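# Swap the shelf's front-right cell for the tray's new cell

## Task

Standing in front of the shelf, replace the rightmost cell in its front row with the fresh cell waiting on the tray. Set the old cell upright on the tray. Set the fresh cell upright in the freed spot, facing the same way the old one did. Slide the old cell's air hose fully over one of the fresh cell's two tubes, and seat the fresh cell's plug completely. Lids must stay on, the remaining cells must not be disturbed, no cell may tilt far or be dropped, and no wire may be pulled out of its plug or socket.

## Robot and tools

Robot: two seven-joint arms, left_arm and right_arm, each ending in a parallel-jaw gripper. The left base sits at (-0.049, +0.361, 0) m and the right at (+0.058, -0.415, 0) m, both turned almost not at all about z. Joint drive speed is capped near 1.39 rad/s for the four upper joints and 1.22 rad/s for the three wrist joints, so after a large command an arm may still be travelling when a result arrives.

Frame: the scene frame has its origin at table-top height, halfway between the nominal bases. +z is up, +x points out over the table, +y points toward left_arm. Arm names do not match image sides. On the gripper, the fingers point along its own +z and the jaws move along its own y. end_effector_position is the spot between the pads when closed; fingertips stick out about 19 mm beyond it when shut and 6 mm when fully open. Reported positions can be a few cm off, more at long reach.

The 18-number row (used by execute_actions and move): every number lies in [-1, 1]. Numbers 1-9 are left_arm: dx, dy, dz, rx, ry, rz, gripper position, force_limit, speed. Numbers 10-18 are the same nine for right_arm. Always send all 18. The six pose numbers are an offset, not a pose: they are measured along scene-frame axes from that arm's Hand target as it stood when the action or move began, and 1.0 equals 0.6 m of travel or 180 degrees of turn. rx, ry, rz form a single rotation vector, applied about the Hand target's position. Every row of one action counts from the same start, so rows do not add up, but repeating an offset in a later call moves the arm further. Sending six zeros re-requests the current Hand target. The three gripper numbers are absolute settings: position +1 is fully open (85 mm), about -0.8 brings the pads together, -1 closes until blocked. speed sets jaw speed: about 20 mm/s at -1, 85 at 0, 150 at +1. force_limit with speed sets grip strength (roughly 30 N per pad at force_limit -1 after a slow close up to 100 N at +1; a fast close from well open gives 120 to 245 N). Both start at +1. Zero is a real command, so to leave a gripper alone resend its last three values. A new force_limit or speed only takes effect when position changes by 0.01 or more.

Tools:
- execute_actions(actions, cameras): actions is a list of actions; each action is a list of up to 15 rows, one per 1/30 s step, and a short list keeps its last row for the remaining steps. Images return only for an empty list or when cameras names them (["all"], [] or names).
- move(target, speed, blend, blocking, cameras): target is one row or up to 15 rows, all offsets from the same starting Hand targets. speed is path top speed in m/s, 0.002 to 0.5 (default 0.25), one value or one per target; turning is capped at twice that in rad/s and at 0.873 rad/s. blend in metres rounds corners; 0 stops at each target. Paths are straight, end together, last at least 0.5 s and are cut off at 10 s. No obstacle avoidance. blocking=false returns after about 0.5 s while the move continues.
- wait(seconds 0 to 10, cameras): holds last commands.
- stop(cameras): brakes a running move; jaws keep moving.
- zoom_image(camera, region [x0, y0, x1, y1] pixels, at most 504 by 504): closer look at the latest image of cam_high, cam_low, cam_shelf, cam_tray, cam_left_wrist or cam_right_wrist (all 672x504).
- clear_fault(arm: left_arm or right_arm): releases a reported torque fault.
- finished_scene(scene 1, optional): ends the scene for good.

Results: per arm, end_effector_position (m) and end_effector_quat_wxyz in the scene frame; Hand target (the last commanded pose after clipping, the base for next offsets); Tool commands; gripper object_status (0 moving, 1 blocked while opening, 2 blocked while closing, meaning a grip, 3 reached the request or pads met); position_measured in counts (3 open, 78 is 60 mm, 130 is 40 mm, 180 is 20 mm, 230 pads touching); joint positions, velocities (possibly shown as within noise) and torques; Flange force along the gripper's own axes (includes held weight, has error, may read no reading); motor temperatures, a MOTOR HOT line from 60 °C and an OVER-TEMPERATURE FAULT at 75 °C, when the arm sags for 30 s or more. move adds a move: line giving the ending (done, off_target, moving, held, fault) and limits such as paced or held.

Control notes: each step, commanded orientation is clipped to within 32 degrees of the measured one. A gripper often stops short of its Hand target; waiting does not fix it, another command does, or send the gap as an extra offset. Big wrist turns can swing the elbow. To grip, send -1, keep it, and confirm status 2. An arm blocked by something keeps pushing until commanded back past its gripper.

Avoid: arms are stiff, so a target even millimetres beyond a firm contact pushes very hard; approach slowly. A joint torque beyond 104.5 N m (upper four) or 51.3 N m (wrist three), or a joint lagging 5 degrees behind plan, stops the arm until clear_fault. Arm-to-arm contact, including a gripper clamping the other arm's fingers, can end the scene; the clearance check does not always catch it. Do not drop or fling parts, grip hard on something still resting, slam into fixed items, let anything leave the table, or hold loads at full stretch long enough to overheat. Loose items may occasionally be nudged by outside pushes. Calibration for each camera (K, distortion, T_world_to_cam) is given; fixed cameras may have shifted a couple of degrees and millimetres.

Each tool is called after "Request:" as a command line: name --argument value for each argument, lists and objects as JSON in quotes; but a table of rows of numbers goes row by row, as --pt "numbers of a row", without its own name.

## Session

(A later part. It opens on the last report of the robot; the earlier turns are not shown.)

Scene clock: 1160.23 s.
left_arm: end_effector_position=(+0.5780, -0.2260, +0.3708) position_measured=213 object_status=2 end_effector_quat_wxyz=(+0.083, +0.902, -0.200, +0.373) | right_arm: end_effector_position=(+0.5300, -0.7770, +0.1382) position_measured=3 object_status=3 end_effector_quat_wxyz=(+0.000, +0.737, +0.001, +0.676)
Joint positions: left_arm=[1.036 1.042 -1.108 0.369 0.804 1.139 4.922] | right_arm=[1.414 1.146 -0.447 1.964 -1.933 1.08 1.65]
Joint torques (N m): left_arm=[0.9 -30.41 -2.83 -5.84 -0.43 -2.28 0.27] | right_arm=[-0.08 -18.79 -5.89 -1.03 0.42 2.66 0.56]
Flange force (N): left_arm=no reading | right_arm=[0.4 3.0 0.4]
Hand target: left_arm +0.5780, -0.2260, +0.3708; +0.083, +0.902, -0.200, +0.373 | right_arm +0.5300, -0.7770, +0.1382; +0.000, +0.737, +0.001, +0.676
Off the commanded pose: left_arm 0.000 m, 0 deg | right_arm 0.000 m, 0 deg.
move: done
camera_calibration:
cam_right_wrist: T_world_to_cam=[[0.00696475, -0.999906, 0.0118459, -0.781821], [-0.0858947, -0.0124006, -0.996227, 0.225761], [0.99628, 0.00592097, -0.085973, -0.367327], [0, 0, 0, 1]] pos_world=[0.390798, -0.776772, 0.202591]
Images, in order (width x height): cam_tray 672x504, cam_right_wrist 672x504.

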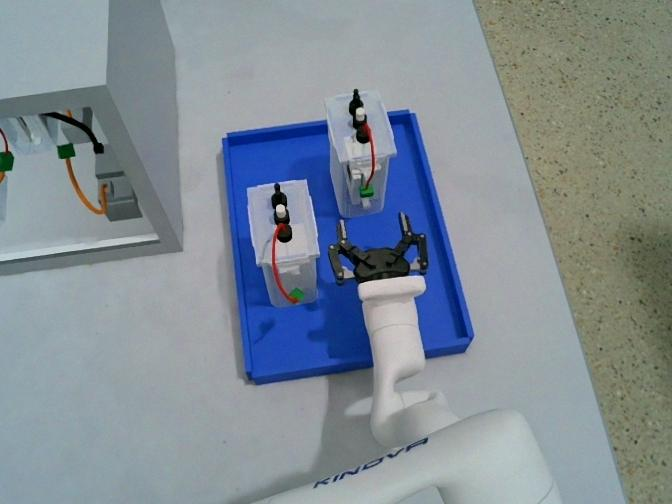

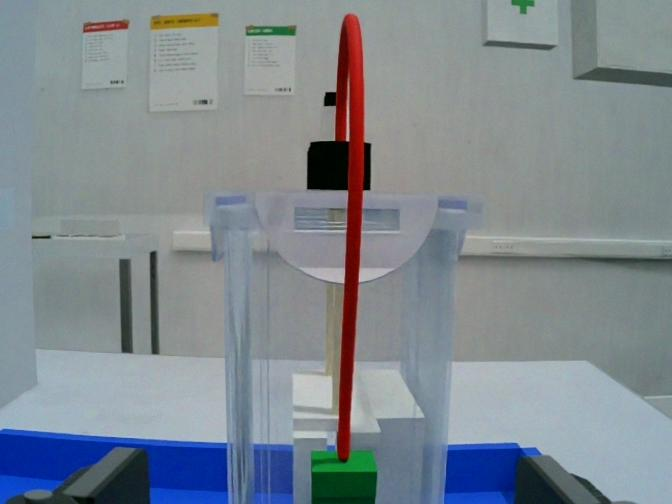

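Request:
move --pt "0 0 0 0 0 0 -1 0.5 -1 0.15 -0.004 0 0 0 0 1 1 -1" --speed 0.06 --cameras '["cam_tray","cam_right_wrist","cam_high"]'

Request:
zoom_image --camera "cam_tray" --region '[310, 80, 440, 270]'

Scene clock: 1168.03 s.
left_arm: end_effector_position=(+0.5780, -0.2260, +0.3708) position_measured=213 object_status=2 end_effector_quat_wxyz=(+0.083, +0.902, -0.200, +0.373) | right_arm: end_effector_position=(+0.6200, -0.7794, +0.1381) position_measured=3 object_status=3 end_effector_quat_wxyz=(+0.000, +0.737, +0.001, +0.676)
Joint positions: left_arm=[1.036 1.042 -1.108 0.369 0.804 1.139 4.922] | right_arm=[1.253 1.177 -0.502 1.807 -2.067 0.984 1.622]
Joint torques (N m): left_arm=[0.92 -30.42 -2.86 -5.79 -0.45 -2.29 0.29] | right_arm=[-0.36 -20.56 -6.5 -2.7 0.23 2.79 0.55]
Flange force (N): left_arm=no reading | right_arm=[0.5 2.6 -0.2]
Hand target: left_arm +0.5780, -0.2260, +0.3708; +0.083, +0.902, -0.200, +0.373 | right_arm +0.6200, -0.7794, +0.1381; +0.000, +0.737, +0.001, +0.676
Off the commanded pose: left_arm 0.000 m, 0 deg | right_arm 0.000 m, 0 deg.
move: done
camera_calibration:
cam_right_wrist: T_world_to_cam=[[0.00696593, -0.999906, 0.0118455, -0.784848], [-0.085994, -0.0124009, -0.996218, 0.233508], [0.996271, 0.00592094, -0.0860723, -0.456954], [0, 0, 0, 1]] pos_world=[0.480798, -0.779172, 0.20259]
Images, in order (width x height): cam_high 672x504, cam_tray 672x504, cam_right_wrist 672x504.

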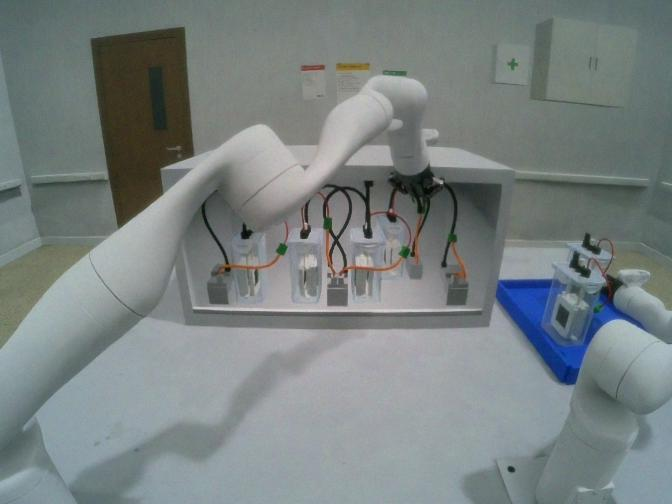

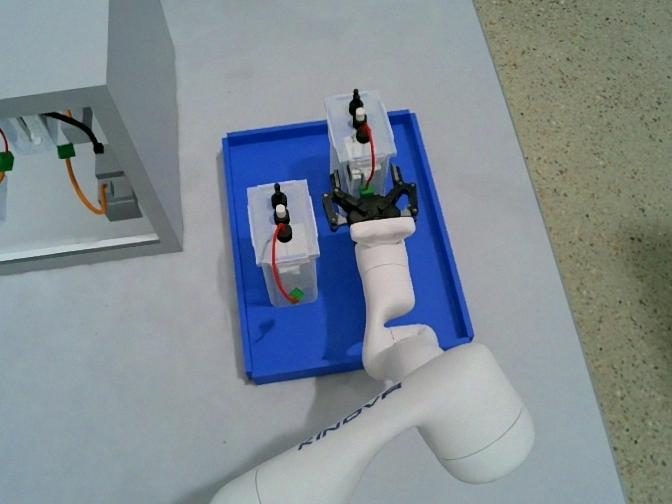

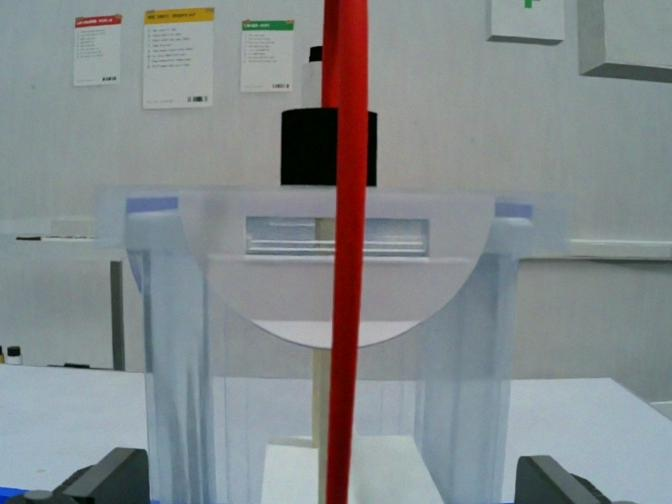

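Scaled by 2.653 from the camera's 672x504 image, which has a finer 960x720 frame.

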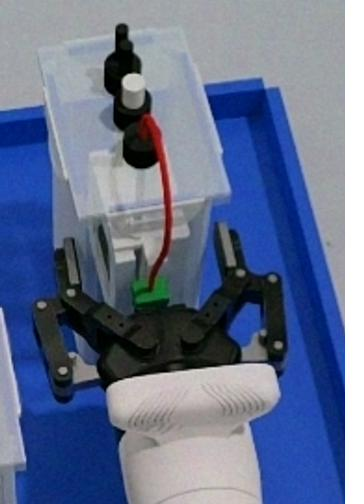

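Request:
move --pt "0 0 0 0 0 0 -1 0.5 -1 0 0 0 0 0 0 -1 1 -1"

Request:
wait --seconds 0.5

Request:
move --pt "0 0 0 0 0 0 -1 0.5 -1 0 0 0.02 0 0 0 -1 1 -1" --speed 0.03 --cameras '["cam_tray","cam_right_wrist","cam_high"]'

Scene clock: 1173.40 s.
left_arm: end_effector_position=(+0.5780, -0.2260, +0.3708) position_measured=213 object_status=2 end_effector_quat_wxyz=(+0.083, +0.902, -0.200, +0.373) | right_arm: end_effector_position=(+0.6200, -0.7793, +0.1382) position_measured=30 object_status=0 end_effector_quat_wxyz=(+0.000, +0.737, +0.001, +0.676)
Joint positions: left_arm=[1.036 1.042 -1.108 0.369 0.804 1.139 4.922] | right_arm=[1.253 1.177 -0.503 1.807 -2.067 0.984 1.622]
Joint torques (N m): left_arm=[0.92 -30.43 -2.88 -5.84 -0.43 -2.27 0.29] | right_arm=[-1.16 -19.39 -6.3 -2.95 -0.12 2 0.55]
Flange force (N): left_arm=no reading | right_arm=[2.7 2.3 -4.0]
Hand target: left_arm +0.5780, -0.2260, +0.3708; +0.083, +0.902, -0.200, +0.373 | right_arm +0.6200, -0.7794, +0.1382; +0.000, +0.737, +0.001, +0.676
Off the commanded pose: left_arm 0.000 m, 0 deg | right_arm 0.000 m, 0 deg.
move: done

Scene clock: 1173.90 s.
left_arm: end_effector_position=(+0.5780, -0.2260, +0.3708) position_measured=213 object_status=2 end_effector_quat_wxyz=(+0.083, +0.902, -0.200, +0.373) | right_arm: end_effector_position=(+0.6200, -0.7793, +0.1381) position_measured=30 object_status=2 end_effector_quat_wxyz=(+0.000, +0.737, +0.001, +0.676)
Joint positions: left_arm=[1.036 1.042 -1.108 0.369 0.804 1.139 4.922] | right_arm=[1.253 1.177 -0.503 1.807 -2.067 0.984 1.622]
Joint torques (N m): left_arm=[0.94 -30.41 -2.88 -5.8 -0.45 -2.28 0.26] | right_arm=[-1.19 -19.43 -6.21 -2.93 -0.14 2.04 0.5]
Flange force (N): left_arm=no reading | right_arm=[2.6 2.2 -4.0]
Hand target: left_arm +0.5780, -0.2260, +0.3708; +0.083, +0.902, -0.200, +0.373 | right_arm +0.6200, -0.7793, +0.1381; +0.000, +0.737, +0.001, +0.676
Tool commands: left_gripper/position=-1.0 left_gripper/force_limit=+0.5 left_gripper/speed=-1.0 right_gripper/position=-1.0 right_gripper/force_limit=+1.0 right_gripper/speed=-1.0
Off the commanded pose: left_arm 0.000 m, 0 deg | right_arm 0.000 m, 0 deg.
wait: 0.50 s; at rest by 0.17 s

Scene clock: 1174.67 s.
left_arm: end_effector_position=(+0.5780, -0.2260, +0.3708) position_measured=213 object_status=2 end_effector_quat_wxyz=(+0.083, +0.902, -0.200, +0.373) | right_arm: end_effector_position=(+0.6200, -0.7794, +0.1501) position_measured=30 object_status=2 end_effector_quat_wxyz=(+0.000, +0.737, +0.001, +0.676)
Joint positions: left_arm=[1.036 1.042 -1.108 0.369 0.804 1.139 4.922] | right_arm=[1.256 1.149 -0.509 1.817 -2.071 0.975 1.607]
Joint torques (N m): left_arm=[0.92 -30.43 -2.85 -5.77 -0.43 -2.27 0.28] | right_arm=[-0.2 -29.93 -13.85 -6.57 0.3 8.56 0.69]
Flange force (N): left_arm=no reading | right_arm=[-17.5 3.5 1.8]
Hand target: left_arm +0.5780, -0.2260, +0.3708; +0.083, +0.902, -0.200, +0.373 | right_arm +0.6200, -0.7794, +0.1502; +0.000, +0.737, +0.001, +0.676
Off the commanded pose: left_arm 0.000 m, 0 deg | right_arm 0.000 m, 0 deg.
move: done
camera_calibration:
cam_right_wrist: T_world_to_cam=[[0.00695773, -0.999907, 0.0117459, -0.784965], [-0.0859945, -0.0123009, -0.99622, 0.245541], [0.996271, 0.00592135, -0.086072, -0.455921], [0, 0, 0, 1]] pos_world=[0.480798, -0.779172, 0.21459]
Images, in order (width x height): cam_high 672x504, cam_tray 672x504, cam_right_wrist 672x504.

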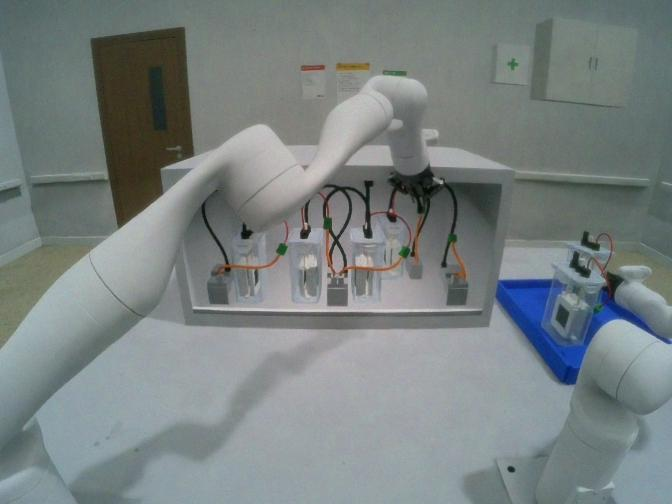

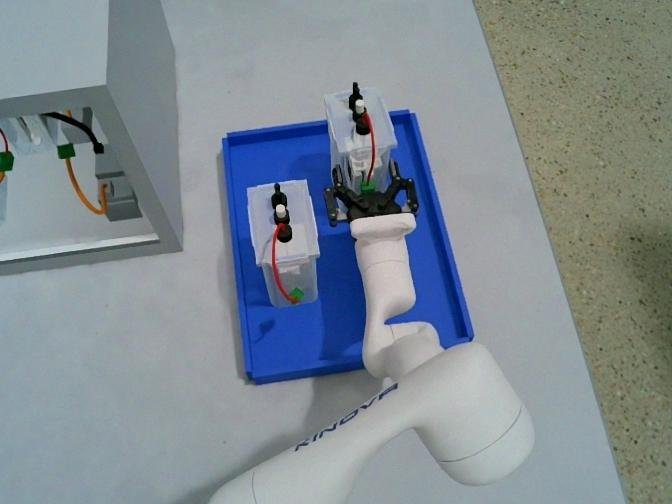

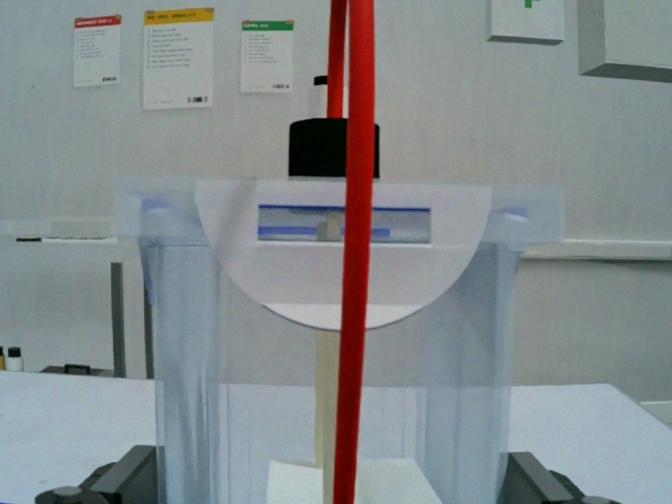

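Request:
move --pt "0 0 0 0 0 0 -1 0.5 -1 0 0 -0.0205 0 0 0 -1 1 -1" --pt "0 0 0 0 0 0 -1 0.5 -1 0 0 -0.0205 0 0 0 1 1 -1" --pt "0 0 0 0 0 0 -1 0.5 -1 0.0167 0.0015 -0.0205 0 0 0 1 1 -1" --pt "0 0 0 0 0 0 -1 0.5 -1 0.0167 0.0015 -0.0205 0 0 0 -1 1 -1" --speed 0.03 --cameras '["cam_tray","cam_right_wrist"]'

Request:
zoom_image --camera "cam_tray" --region '[310, 80, 440, 270]'

Scene clock: 1185.47 s.
left_arm: end_effector_position=(+0.5780, -0.2260, +0.3708) position_measured=213 object_status=2 end_effector_quat_wxyz=(+0.083, +0.902, -0.200, +0.373) | right_arm: end_effector_position=(+0.6301, -0.7785, +0.1379) position_measured=27 object_status=0 end_effector_quat_wxyz=(+0.000, +0.737, +0.001, +0.676)
Joint positions: left_arm=[1.036 1.042 -1.108 0.369 0.804 1.139 4.922] | right_arm=[1.235 1.182 -0.508 1.789 -2.081 0.974 1.621]
Joint torques (N m): left_arm=[0.93 -30.42 -2.87 -5.8 -0.44 -2.3 0.28] | right_arm=[-2.19 -19.2 -6.52 -2.18 0.37 1.86 0.66]
Flange force (N): left_arm=no reading | right_arm=[3.1 4.4 -3.7]
Hand target: left_arm +0.5780, -0.2260, +0.3708; +0.083, +0.902, -0.200, +0.373 | right_arm +0.6301, -0.7784, +0.1379; +0.000, +0.737, +0.001, +0.676
Off the commanded pose: left_arm 0.000 m, 0 deg | right_arm 0.000 m, 0 deg.
move: done
camera_calibration:
cam_right_wrist: T_world_to_cam=[[0.00696593, -0.999906, 0.0118455, -0.784015], [-0.085994, -0.0124009, -0.996218, 0.234088], [0.996271, 0.00592094, -0.0860723, -0.467047], [0, 0, 0, 1]] pos_world=[0.490898, -0.778272, 0.20229]
Images, in order (width x height): cam_tray 672x504, cam_right_wrist 672x504.

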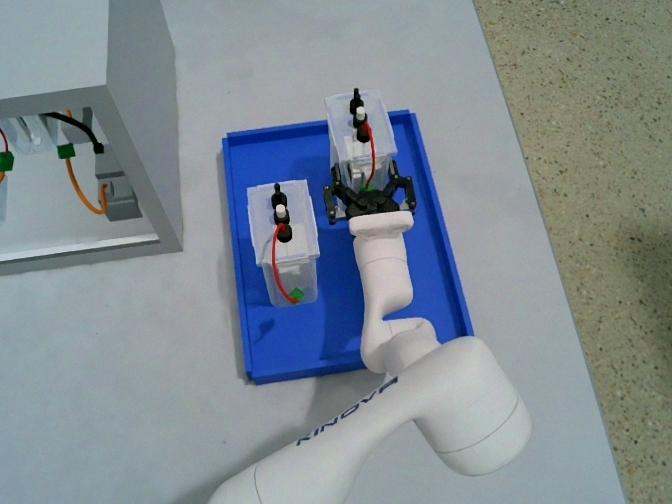

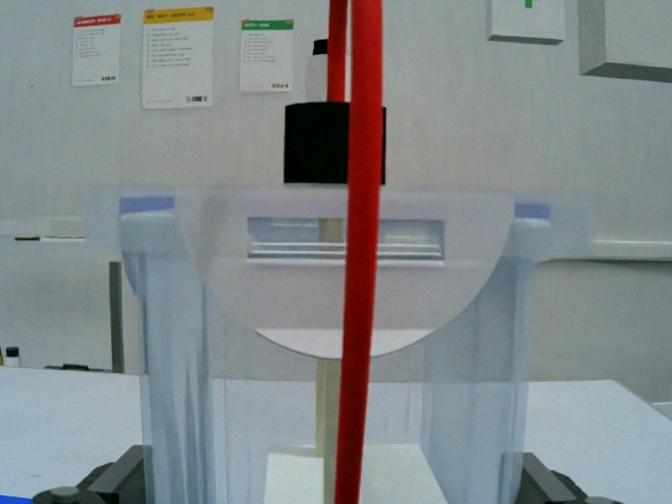

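Scaled by 2.653 from the camera's 672x504 image, which has a finer 960x720 frame.

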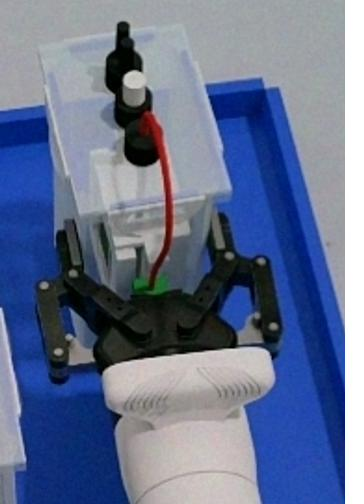

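Request:
wait --seconds 0.3

Request:
move --pt "0 0 0 0 0 0 -1 0.5 -1 0 0 0.025 0 0 0 -1 1 -1" --speed 0.03 --cameras '["cam_tray","cam_right_wrist","cam_high"]'

Request:
zoom_image --camera "cam_high" --region '[520, 210, 660, 350]'

Scene clock: 1189.13 s.
left_arm: end_effector_position=(+0.5780, -0.2260, +0.3708) position_measured=213 object_status=2 end_effector_quat_wxyz=(+0.083, +0.902, -0.200, +0.373) | right_arm: end_effector_position=(+0.6301, -0.7785, +0.1379) position_measured=27 object_status=2 end_effector_quat_wxyz=(+0.000, +0.737, +0.001, +0.676)
Joint positions: left_arm=[1.036 1.042 -1.108 0.369 0.804 1.139 4.922] | right_arm=[1.235 1.182 -0.508 1.789 -2.081 0.974 1.621]
Joint torques (N m): left_arm=[0.95 -30.41 -2.86 -5.84 -0.41 -2.28 0.27] | right_arm=[-2.21 -19.22 -6.58 -2.19 0.45 1.86 0.64]
Flange force (N): left_arm=no reading | right_arm=[3.0 4.1 -3.7]
Hand target: left_arm +0.5780, -0.2260, +0.3708; +0.083, +0.902, -0.200, +0.373 | right_arm +0.6301, -0.7785, +0.1379; +0.000, +0.737, +0.001, +0.676
Tool commands: left_gripper/position=-1.0 left_gripper/force_limit=+0.5 left_gripper/speed=-1.0 right_gripper/position=-1.0 right_gripper/force_limit=+1.0 right_gripper/speed=-1.0
Off the commanded pose: left_arm 0.000 m, 0 deg | right_arm 0.000 m, 0 deg.
wait: 0.30 s; at rest from the start

Scene clock: 1189.97 s.
left_arm: end_effector_position=(+0.5780, -0.2260, +0.3708) position_measured=213 object_status=2 end_effector_quat_wxyz=(+0.083, +0.902, -0.200, +0.373) | right_arm: end_effector_position=(+0.6301, -0.7785, +0.1528) position_measured=27 object_status=2 end_effector_quat_wxyz=(+0.000, +0.737, +0.001, +0.676)
Joint positions: left_arm=[1.036 1.042 -1.108 0.369 0.804 1.139 4.922] | right_arm=[1.238 1.147 -0.515 1.802 -2.086 0.962 1.603]
Joint torques (N m): left_arm=[0.91 -30.38 -2.88 -5.81 -0.44 -2.29 0.24] | right_arm=[-0.21 -30.35 -13.84 -7.14 0.27 8.65 0.6]
Flange force (N): left_arm=no reading | right_arm=[-17.5 2.7 1.6]
Hand target: left_arm +0.5780, -0.2260, +0.3708; +0.083, +0.902, -0.200, +0.373 | right_arm +0.6301, -0.7784, +0.1528; +0.000, +0.737, +0.001, +0.676
Off the commanded pose: left_arm 0.000 m, 0 deg | right_arm 0.000 m, 0 deg.
move: done
camera_calibration:
cam_right_wrist: T_world_to_cam=[[0.00696479, -0.999906, 0.0118464, -0.784192], [-0.0858947, -0.0124011, -0.996227, 0.248985], [0.99628, 0.00592097, -0.085973, -0.465782], [0, 0, 0, 1]] pos_world=[0.490898, -0.778272, 0.217291]
Images, in order (width x height): cam_high 672x504, cam_tray 672x504, cam_right_wrist 672x504.

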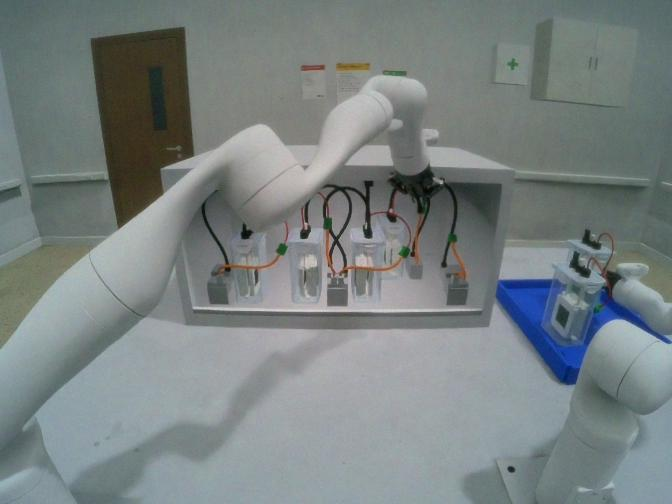

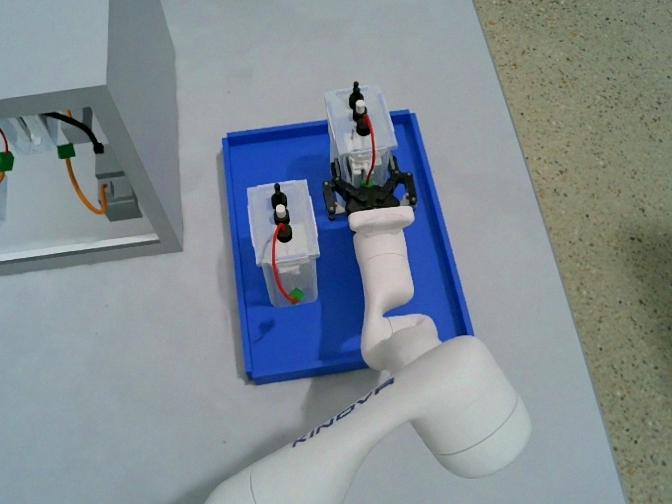

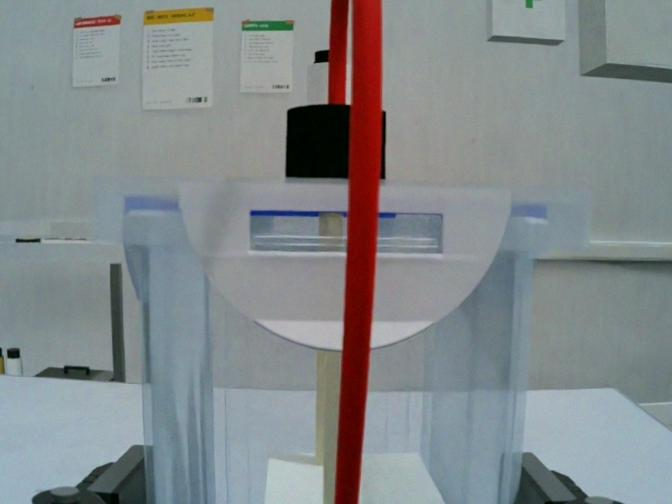

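Scaled by 3.600 from the camera's 672x504 image, which has a finer 960x720 frame.

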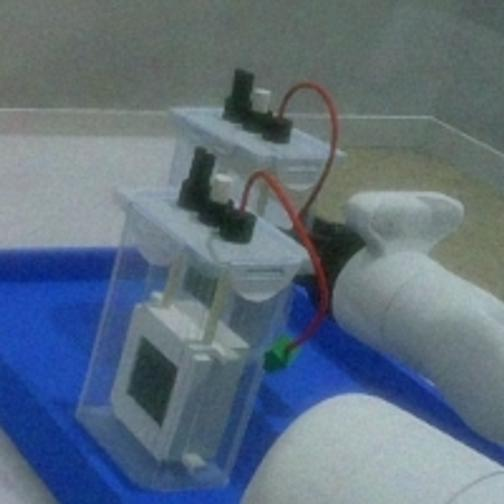

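Request:
move --pt "0 0 0 0 0 0 -1 0.5 -1 0 0 0.55 0 -0.011 0 -1 1 -1" --pt "0 0 0 0 0 0 -1 0.5 -1 -0.247 0.24 0.55 0 -0.011 0 -1 1 -1" --speed 0.12 --blend '[0.03,0]' --cameras '["cam_tray","cam_right_wrist","cam_high"]'

Scene clock: 1202.60 s.
left_arm: end_effector_position=(+0.5780, -0.2260, +0.3708) position_measured=213 object_status=2 end_effector_quat_wxyz=(+0.083, +0.902, -0.200, +0.373) | right_arm: end_effector_position=(+0.4819, -0.6344, +0.4828) position_measured=27 object_status=2 end_effector_quat_wxyz=(+0.000, +0.725, +0.001, +0.688)
Joint positions: left_arm=[1.036 1.042 -1.108 0.369 0.804 1.139 4.922] | right_arm=[1.661 0.047 -0.678 2.247 -1.924 1.082 0.796]
Joint torques (N m): left_arm=[0.9 -30.41 -2.89 -5.81 -0.45 -2.29 0.29] | right_arm=[-0.1 -8.93 -1.12 -15.92 -5.39 6.12 0.75]
Flange force (N): left_arm=no reading | right_arm=[-12.9 -0.8 -2.4]
Hand target: left_arm +0.5780, -0.2260, +0.3708; +0.083, +0.902, -0.200, +0.373 | right_arm +0.4819, -0.6344, +0.4828; +0.000, +0.725, +0.001, +0.688
Off the commanded pose: left_arm 0.000 m, 0 deg | right_arm 0.000 m, 0 deg.
move: done
camera_calibration:
cam_right_wrist: T_world_to_cam=[[0.0066472, -0.999906, 0.0119753, -0.642972], [-0.0515011, -0.012302, -0.998597, 0.551417], [0.998651, 0.00602114, -0.051578, -0.308258], [0, 0, 0, 1]] pos_world=[0.340514, -0.634272, 0.542444]
Images, in order (width x height): cam_high 672x504, cam_tray 672x504, cam_right_wrist 672x504.

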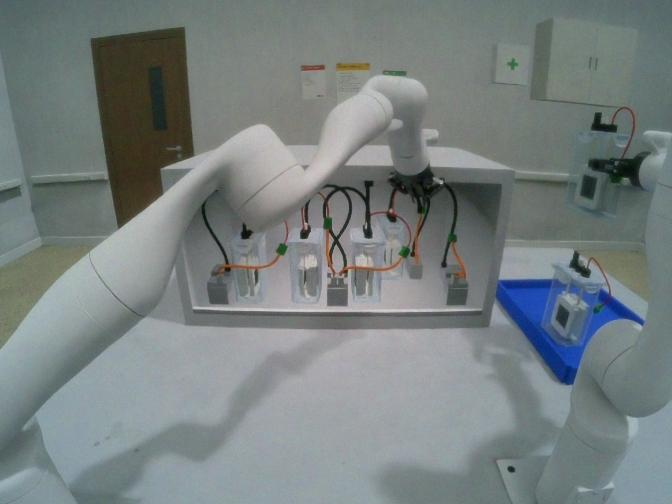

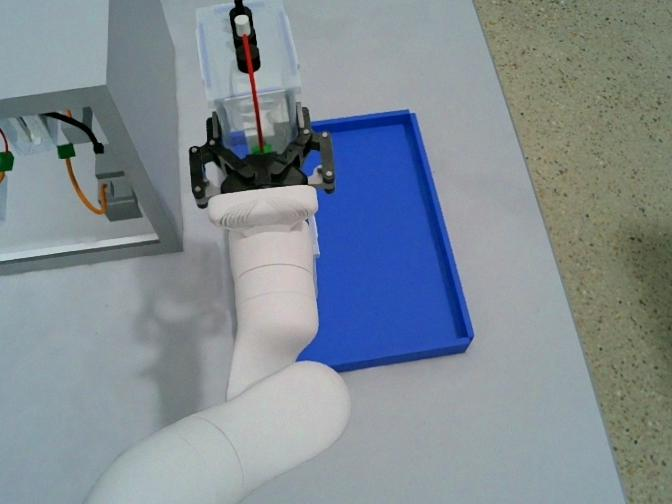

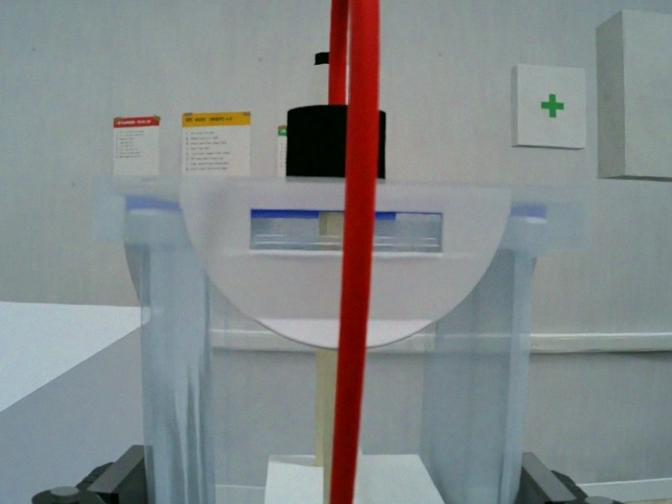

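Request:
move --pt "0 0 0 0 0 0 -1 0.5 -1 -0.023 0.349 0 0 0 -0.222 -1 1 -1" --pt "0 0 0 0 0 0 -1 0.5 -1 -0.023 0.349 -0.571 0 0 -0.222 -1 1 -1" --speed 0.1 --blend '[0.01,0]' --cameras '["cam_tray","cam_right_wrist","cam_high"]'

Scene clock: 1214.70 s.
left_arm: end_effector_position=(+0.5780, -0.2260, +0.3708) position_measured=213 object_status=2 end_effector_quat_wxyz=(+0.083, +0.902, -0.200, +0.373) | right_arm: end_effector_position=(+0.4681, -0.4251, +0.1403) position_measured=27 object_status=2 end_effector_quat_wxyz=(+0.235, +0.682, -0.247, +0.647)
Joint positions: left_arm=[1.036 1.042 -1.108 0.369 0.804 1.139 4.922] | right_arm=[1.439 -1.878 -1.964 2.369 -3.291 0.04 -0.34]
Joint torques (N m): left_arm=[0.93 -30.39 -2.87 -5.83 -0.45 -2.28 0.29] | right_arm=[-0.36 9.25 14.52 11.82 -0.32 -3.08 0.54]
Flange force (N): left_arm=no reading | right_arm=[-18.9 -1.8 3.4]
Hand target: left_arm +0.5780, -0.2260, +0.3708; +0.083, +0.902, -0.200, +0.373 | right_arm +0.4681, -0.4251, +0.1402; +0.235, +0.682, -0.247, +0.647
Off the commanded pose: left_arm 0.000 m, 0 deg | right_arm 0.000 m, 0 deg.
move: done
camera_calibration:
cam_right_wrist: T_world_to_cam=[[-0.637165, -0.770634, 0.0120239, -0.0306377], [-0.0474071, 0.0236158, -0.998596, 0.224614], [0.769268, -0.636841, -0.0515806, -0.479305], [0, 0, 0, 1]] pos_world=[0.359841, -0.334156, 0.199944]
Images, in order (width x height): cam_high 672x504, cam_tray 672x504, cam_right_wrist 672x504.

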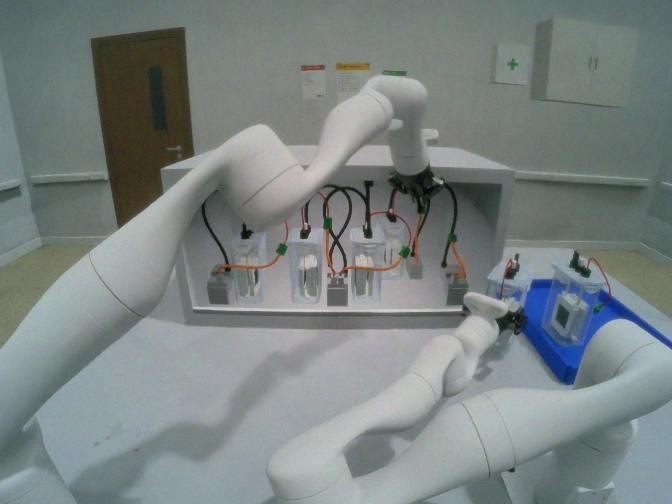

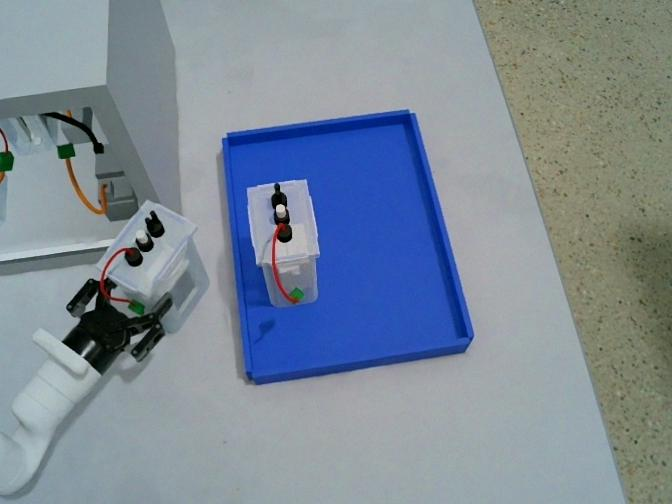

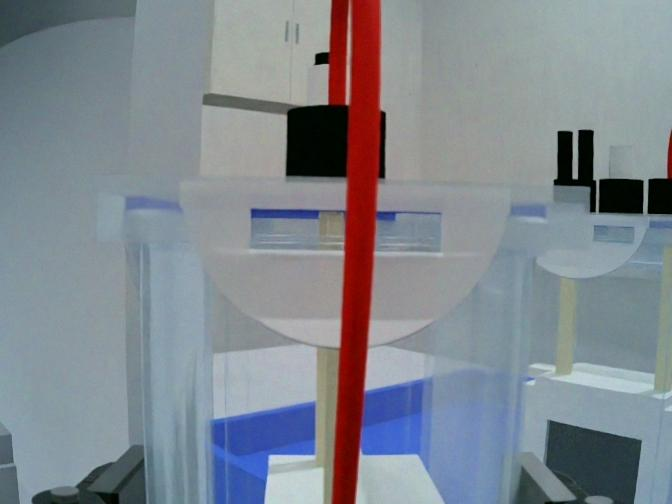

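Request:
move --pt "0 0 0 0 0 0 -1 0.5 -1 0.0365 0.342 0 0 0 0.222 -1 1 -1" --pt "0 0 0 0 0 0 -1 0.5 -1 0.0365 0.342 0.083 0 0 0.222 -1 1 -1" --speed 0.08 --blend '[0.01,0]' --cameras '["all"]'

Request:
zoom_image --camera "cam_shelf" --region '[230, 120, 350, 240]'

Request:
zoom_image --camera "cam_low" --region '[430, 80, 580, 230]'

Scene clock: 1227.13 s.
left_arm: end_effector_position=(+0.5780, -0.2260, +0.3708) position_measured=213 object_status=2 end_effector_quat_wxyz=(+0.083, +0.902, -0.200, +0.373) | right_arm: end_effector_position=(+0.4900, -0.2199, +0.1900) position_measured=27 object_status=2 end_effector_quat_wxyz=(+0.000, +0.725, +0.001, +0.688)
Joint positions: left_arm=[1.036 1.042 -1.108 0.369 0.804 1.139 4.922] | right_arm=[1.275 -1.895 -1.78 2.506 -3.236 0.673 -0.293]
Joint torques (N m): left_arm=[0.96 -30.42 -2.82 -5.8 -0.46 -2.28 0.28] | right_arm=[-0.34 12.61 15.53 9.05 -5.21 -2.7 0.57]
Flange force (N): left_arm=no reading | right_arm=[-18.3 0.1 4.3]
Hand target: left_arm +0.5780, -0.2260, +0.3708; +0.083, +0.902, -0.200, +0.373 | right_arm +0.4900, -0.2199, +0.1900; +0.000, +0.725, +0.001, +0.688
Off the commanded pose: left_arm 0.000 m, 0 deg | right_arm 0.000 m, 0 deg.
move: done
camera_calibration:
cam_left_wrist: T_world_to_cam=[[-0.439606, -0.897659, -0.0308897, 0.0646152], [-0.632705, 0.333895, -0.698712, 0.75464], [0.63752, -0.287614, -0.714736, -0.0199558], [0, 0, 0, 1]] pos_world=[0.518592, -0.199708, 0.515009]
cam_right_wrist: T_world_to_cam=[[0.00655089, -0.999906, 0.0120807, -0.224951], [-0.0514022, -0.0124017, -0.998601, 0.26449], [0.998657, 0.00592075, -0.0514786, -0.333995], [0, 0, 0, 1]] pos_world=[0.348615, -0.219672, 0.249644]

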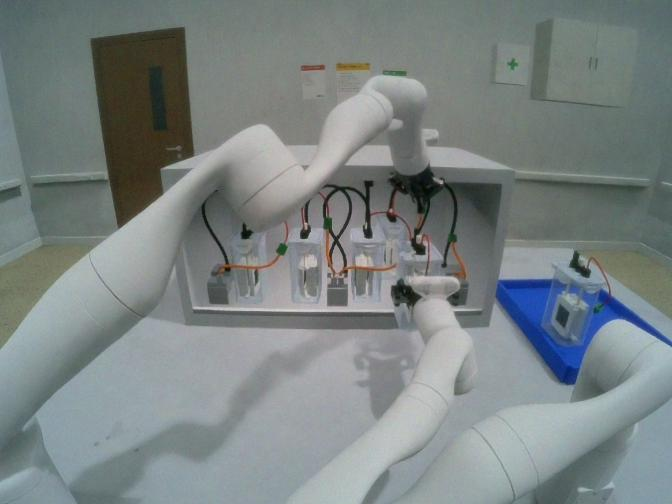

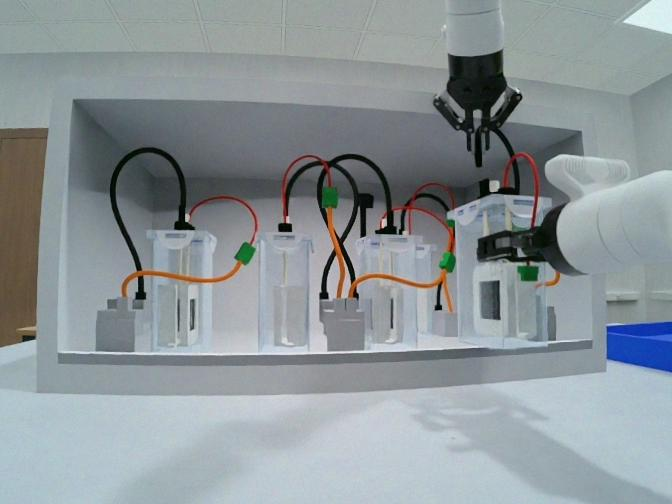

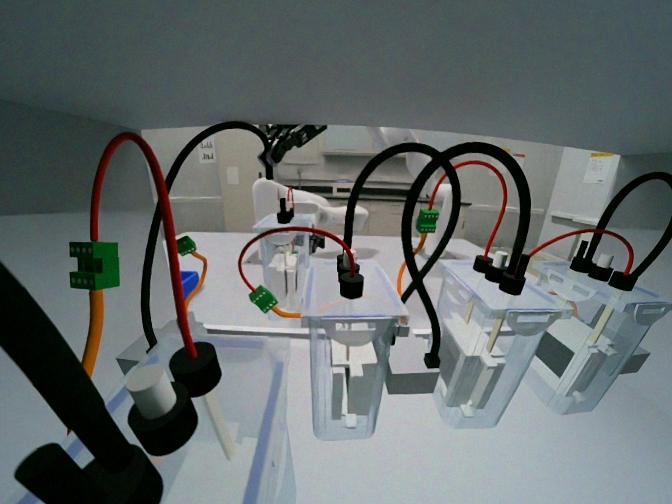

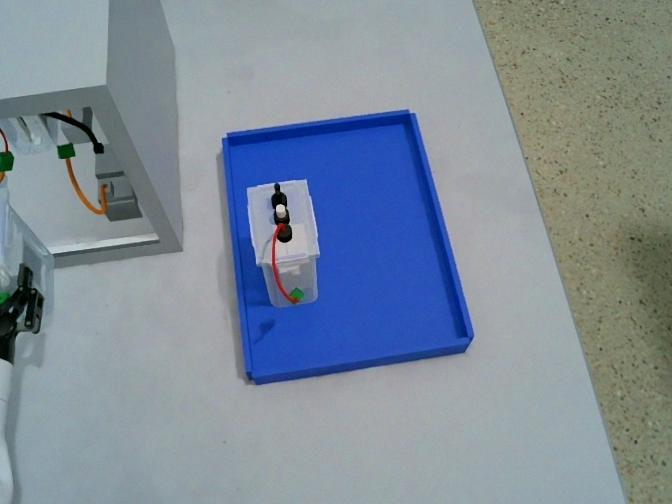

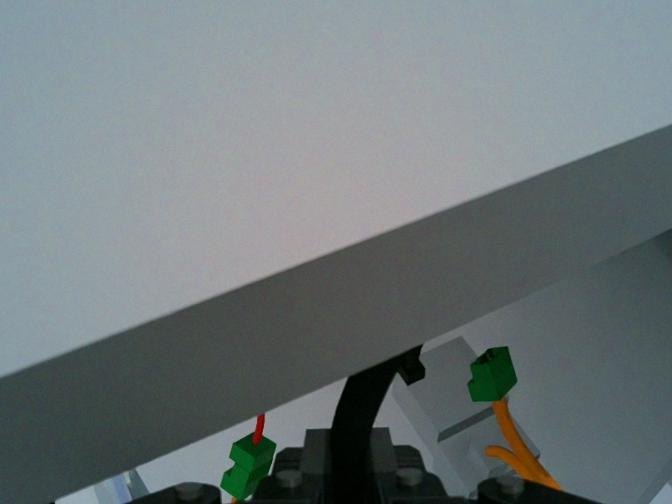

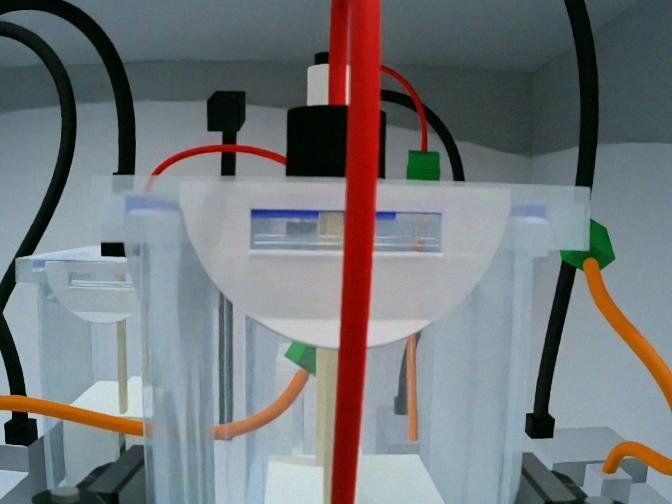

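Scaled by 4.200 from the camera's 672x504 image, which has a finer 960x720 frame.

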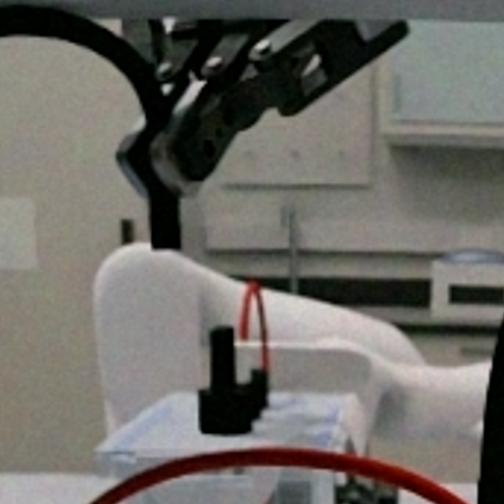

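Scaled by 3.360 from the camera's 672x504 image, which has a finer 960x720 frame.

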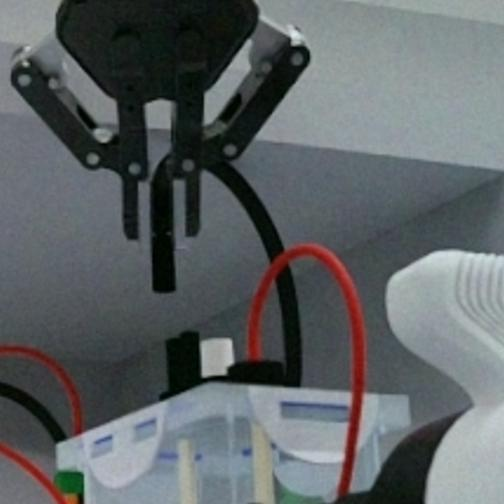

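Request:
move --pt "0 0 0 0 0 0 -1 0.5 -1 0.0617 -0.0135 0 0 0 0 -1 1 -1" --speed 0.06 --cameras '["cam_shelf","cam_low","cam_left_wrist","cam_right_wrist"]'

Request:
zoom_image --camera "cam_shelf" --region '[240, 160, 310, 230]'

Request:
zoom_image --camera "cam_low" --region '[430, 130, 530, 230]'

Scene clock: 1254.87 s.
left_arm: end_effector_position=(+0.5780, -0.2260, +0.3708) position_measured=213 object_status=2 end_effector_quat_wxyz=(+0.083, +0.902, -0.200, +0.373) | right_arm: end_effector_position=(+0.5270, -0.2279, +0.1901) position_measured=27 object_status=2 end_effector_quat_wxyz=(+0.000, +0.725, +0.001, +0.689)
Joint positions: left_arm=[1.036 1.042 -1.108 0.369 0.804 1.139 4.922] | right_arm=[1.416 -1.909 -1.74 2.459 -3.239 0.761 -0.286]
Joint torques (N m): left_arm=[0.92 -30.42 -2.86 -5.81 -0.44 -2.28 0.27] | right_arm=[-0.29 14.15 16.36 8.79 -5.62 -2.65 0.61]
Motor temperatures (°C): left_arm=[29 40 25 31 36 35 46] | right_arm=[30 35 30 28 38 39 43]
Flange force (N): left_arm=no reading | right_arm=[-19.0 0.3 4.1]
Hand target: left_arm +0.5780, -0.2260, +0.3708; +0.083, +0.902, -0.200, +0.373 | right_arm +0.5270, -0.2279, +0.1901; +0.000, +0.725, +0.001, +0.688
Off the commanded pose: left_arm 0.000 m, 0 deg | right_arm 0.000 m, 0 deg.
move: done
camera_calibration:
cam_left_wrist: T_world_to_cam=[[-0.439606, -0.897659, -0.0308897, 0.0646152], [-0.632705, 0.333895, -0.698712, 0.75464], [0.63752, -0.287614, -0.714736, -0.0199558], [0, 0, 0, 1]] pos_world=[0.518592, -0.199708, 0.515009]
cam_right_wrist: T_world_to_cam=[[0.00664603, -0.999906, 0.0119761, -0.233203], [-0.0514014, -0.0123021, -0.998602, 0.266316], [0.998656, 0.00602115, -0.0514783, -0.370874], [0, 0, 0, 1]] pos_world=[0.385615, -0.227672, 0.249644]
Images, in order (width x height): cam_low 672x504, cam_shelf 672x504, cam_left_wrist 672x504, cam_right_wrist 672x504.

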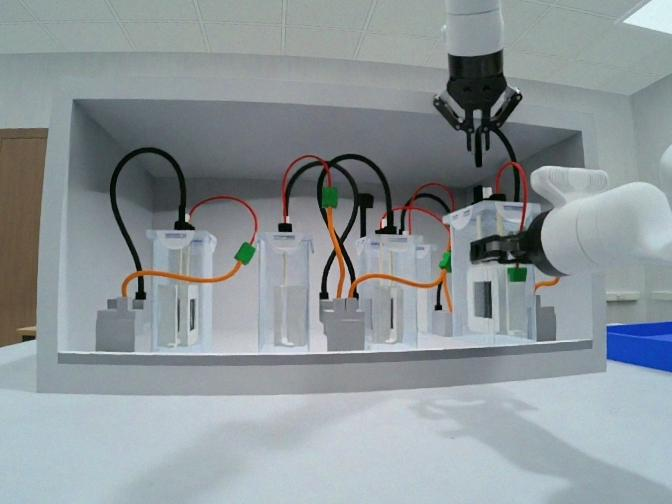

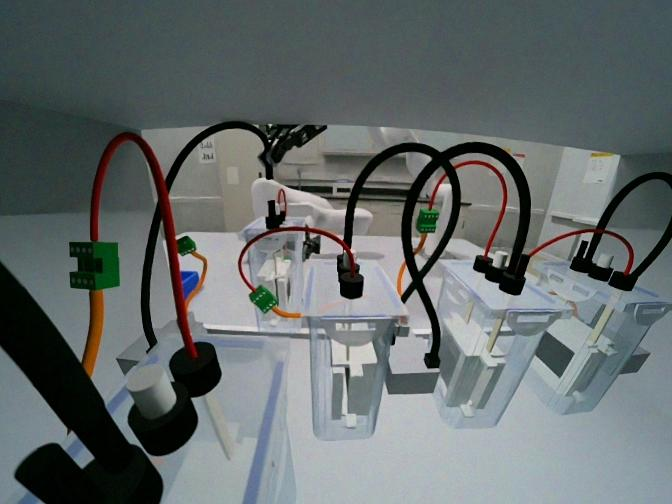

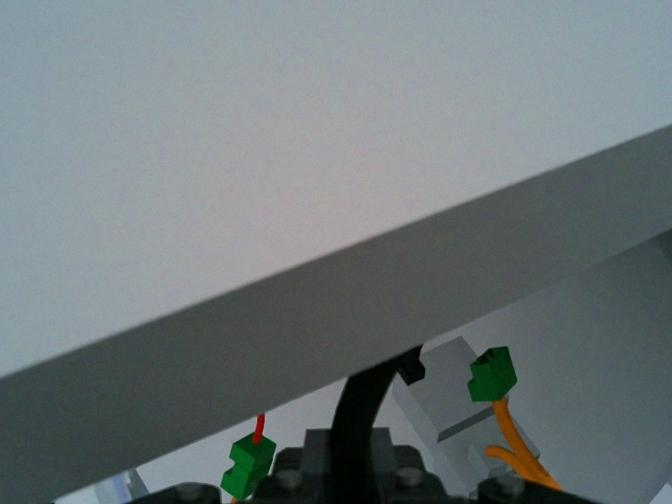

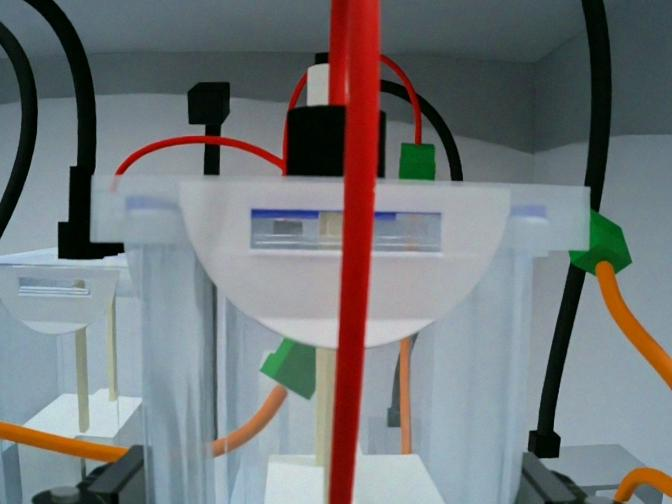

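Scaled by 7.200 from the camera's 672x504 image, which has a finer 960x720 frame.

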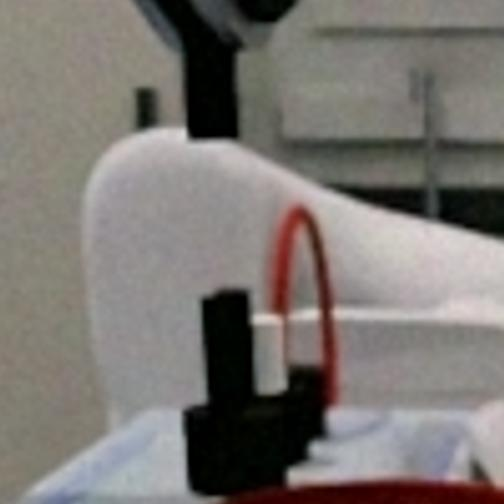

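Scaled by 5.040 from the camera's 672x504 image, which has a finer 960x720 frame.

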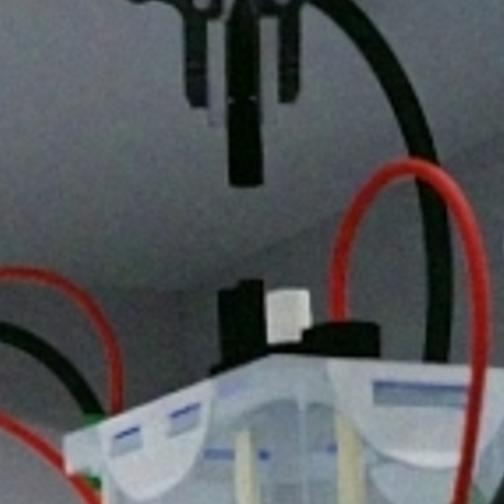

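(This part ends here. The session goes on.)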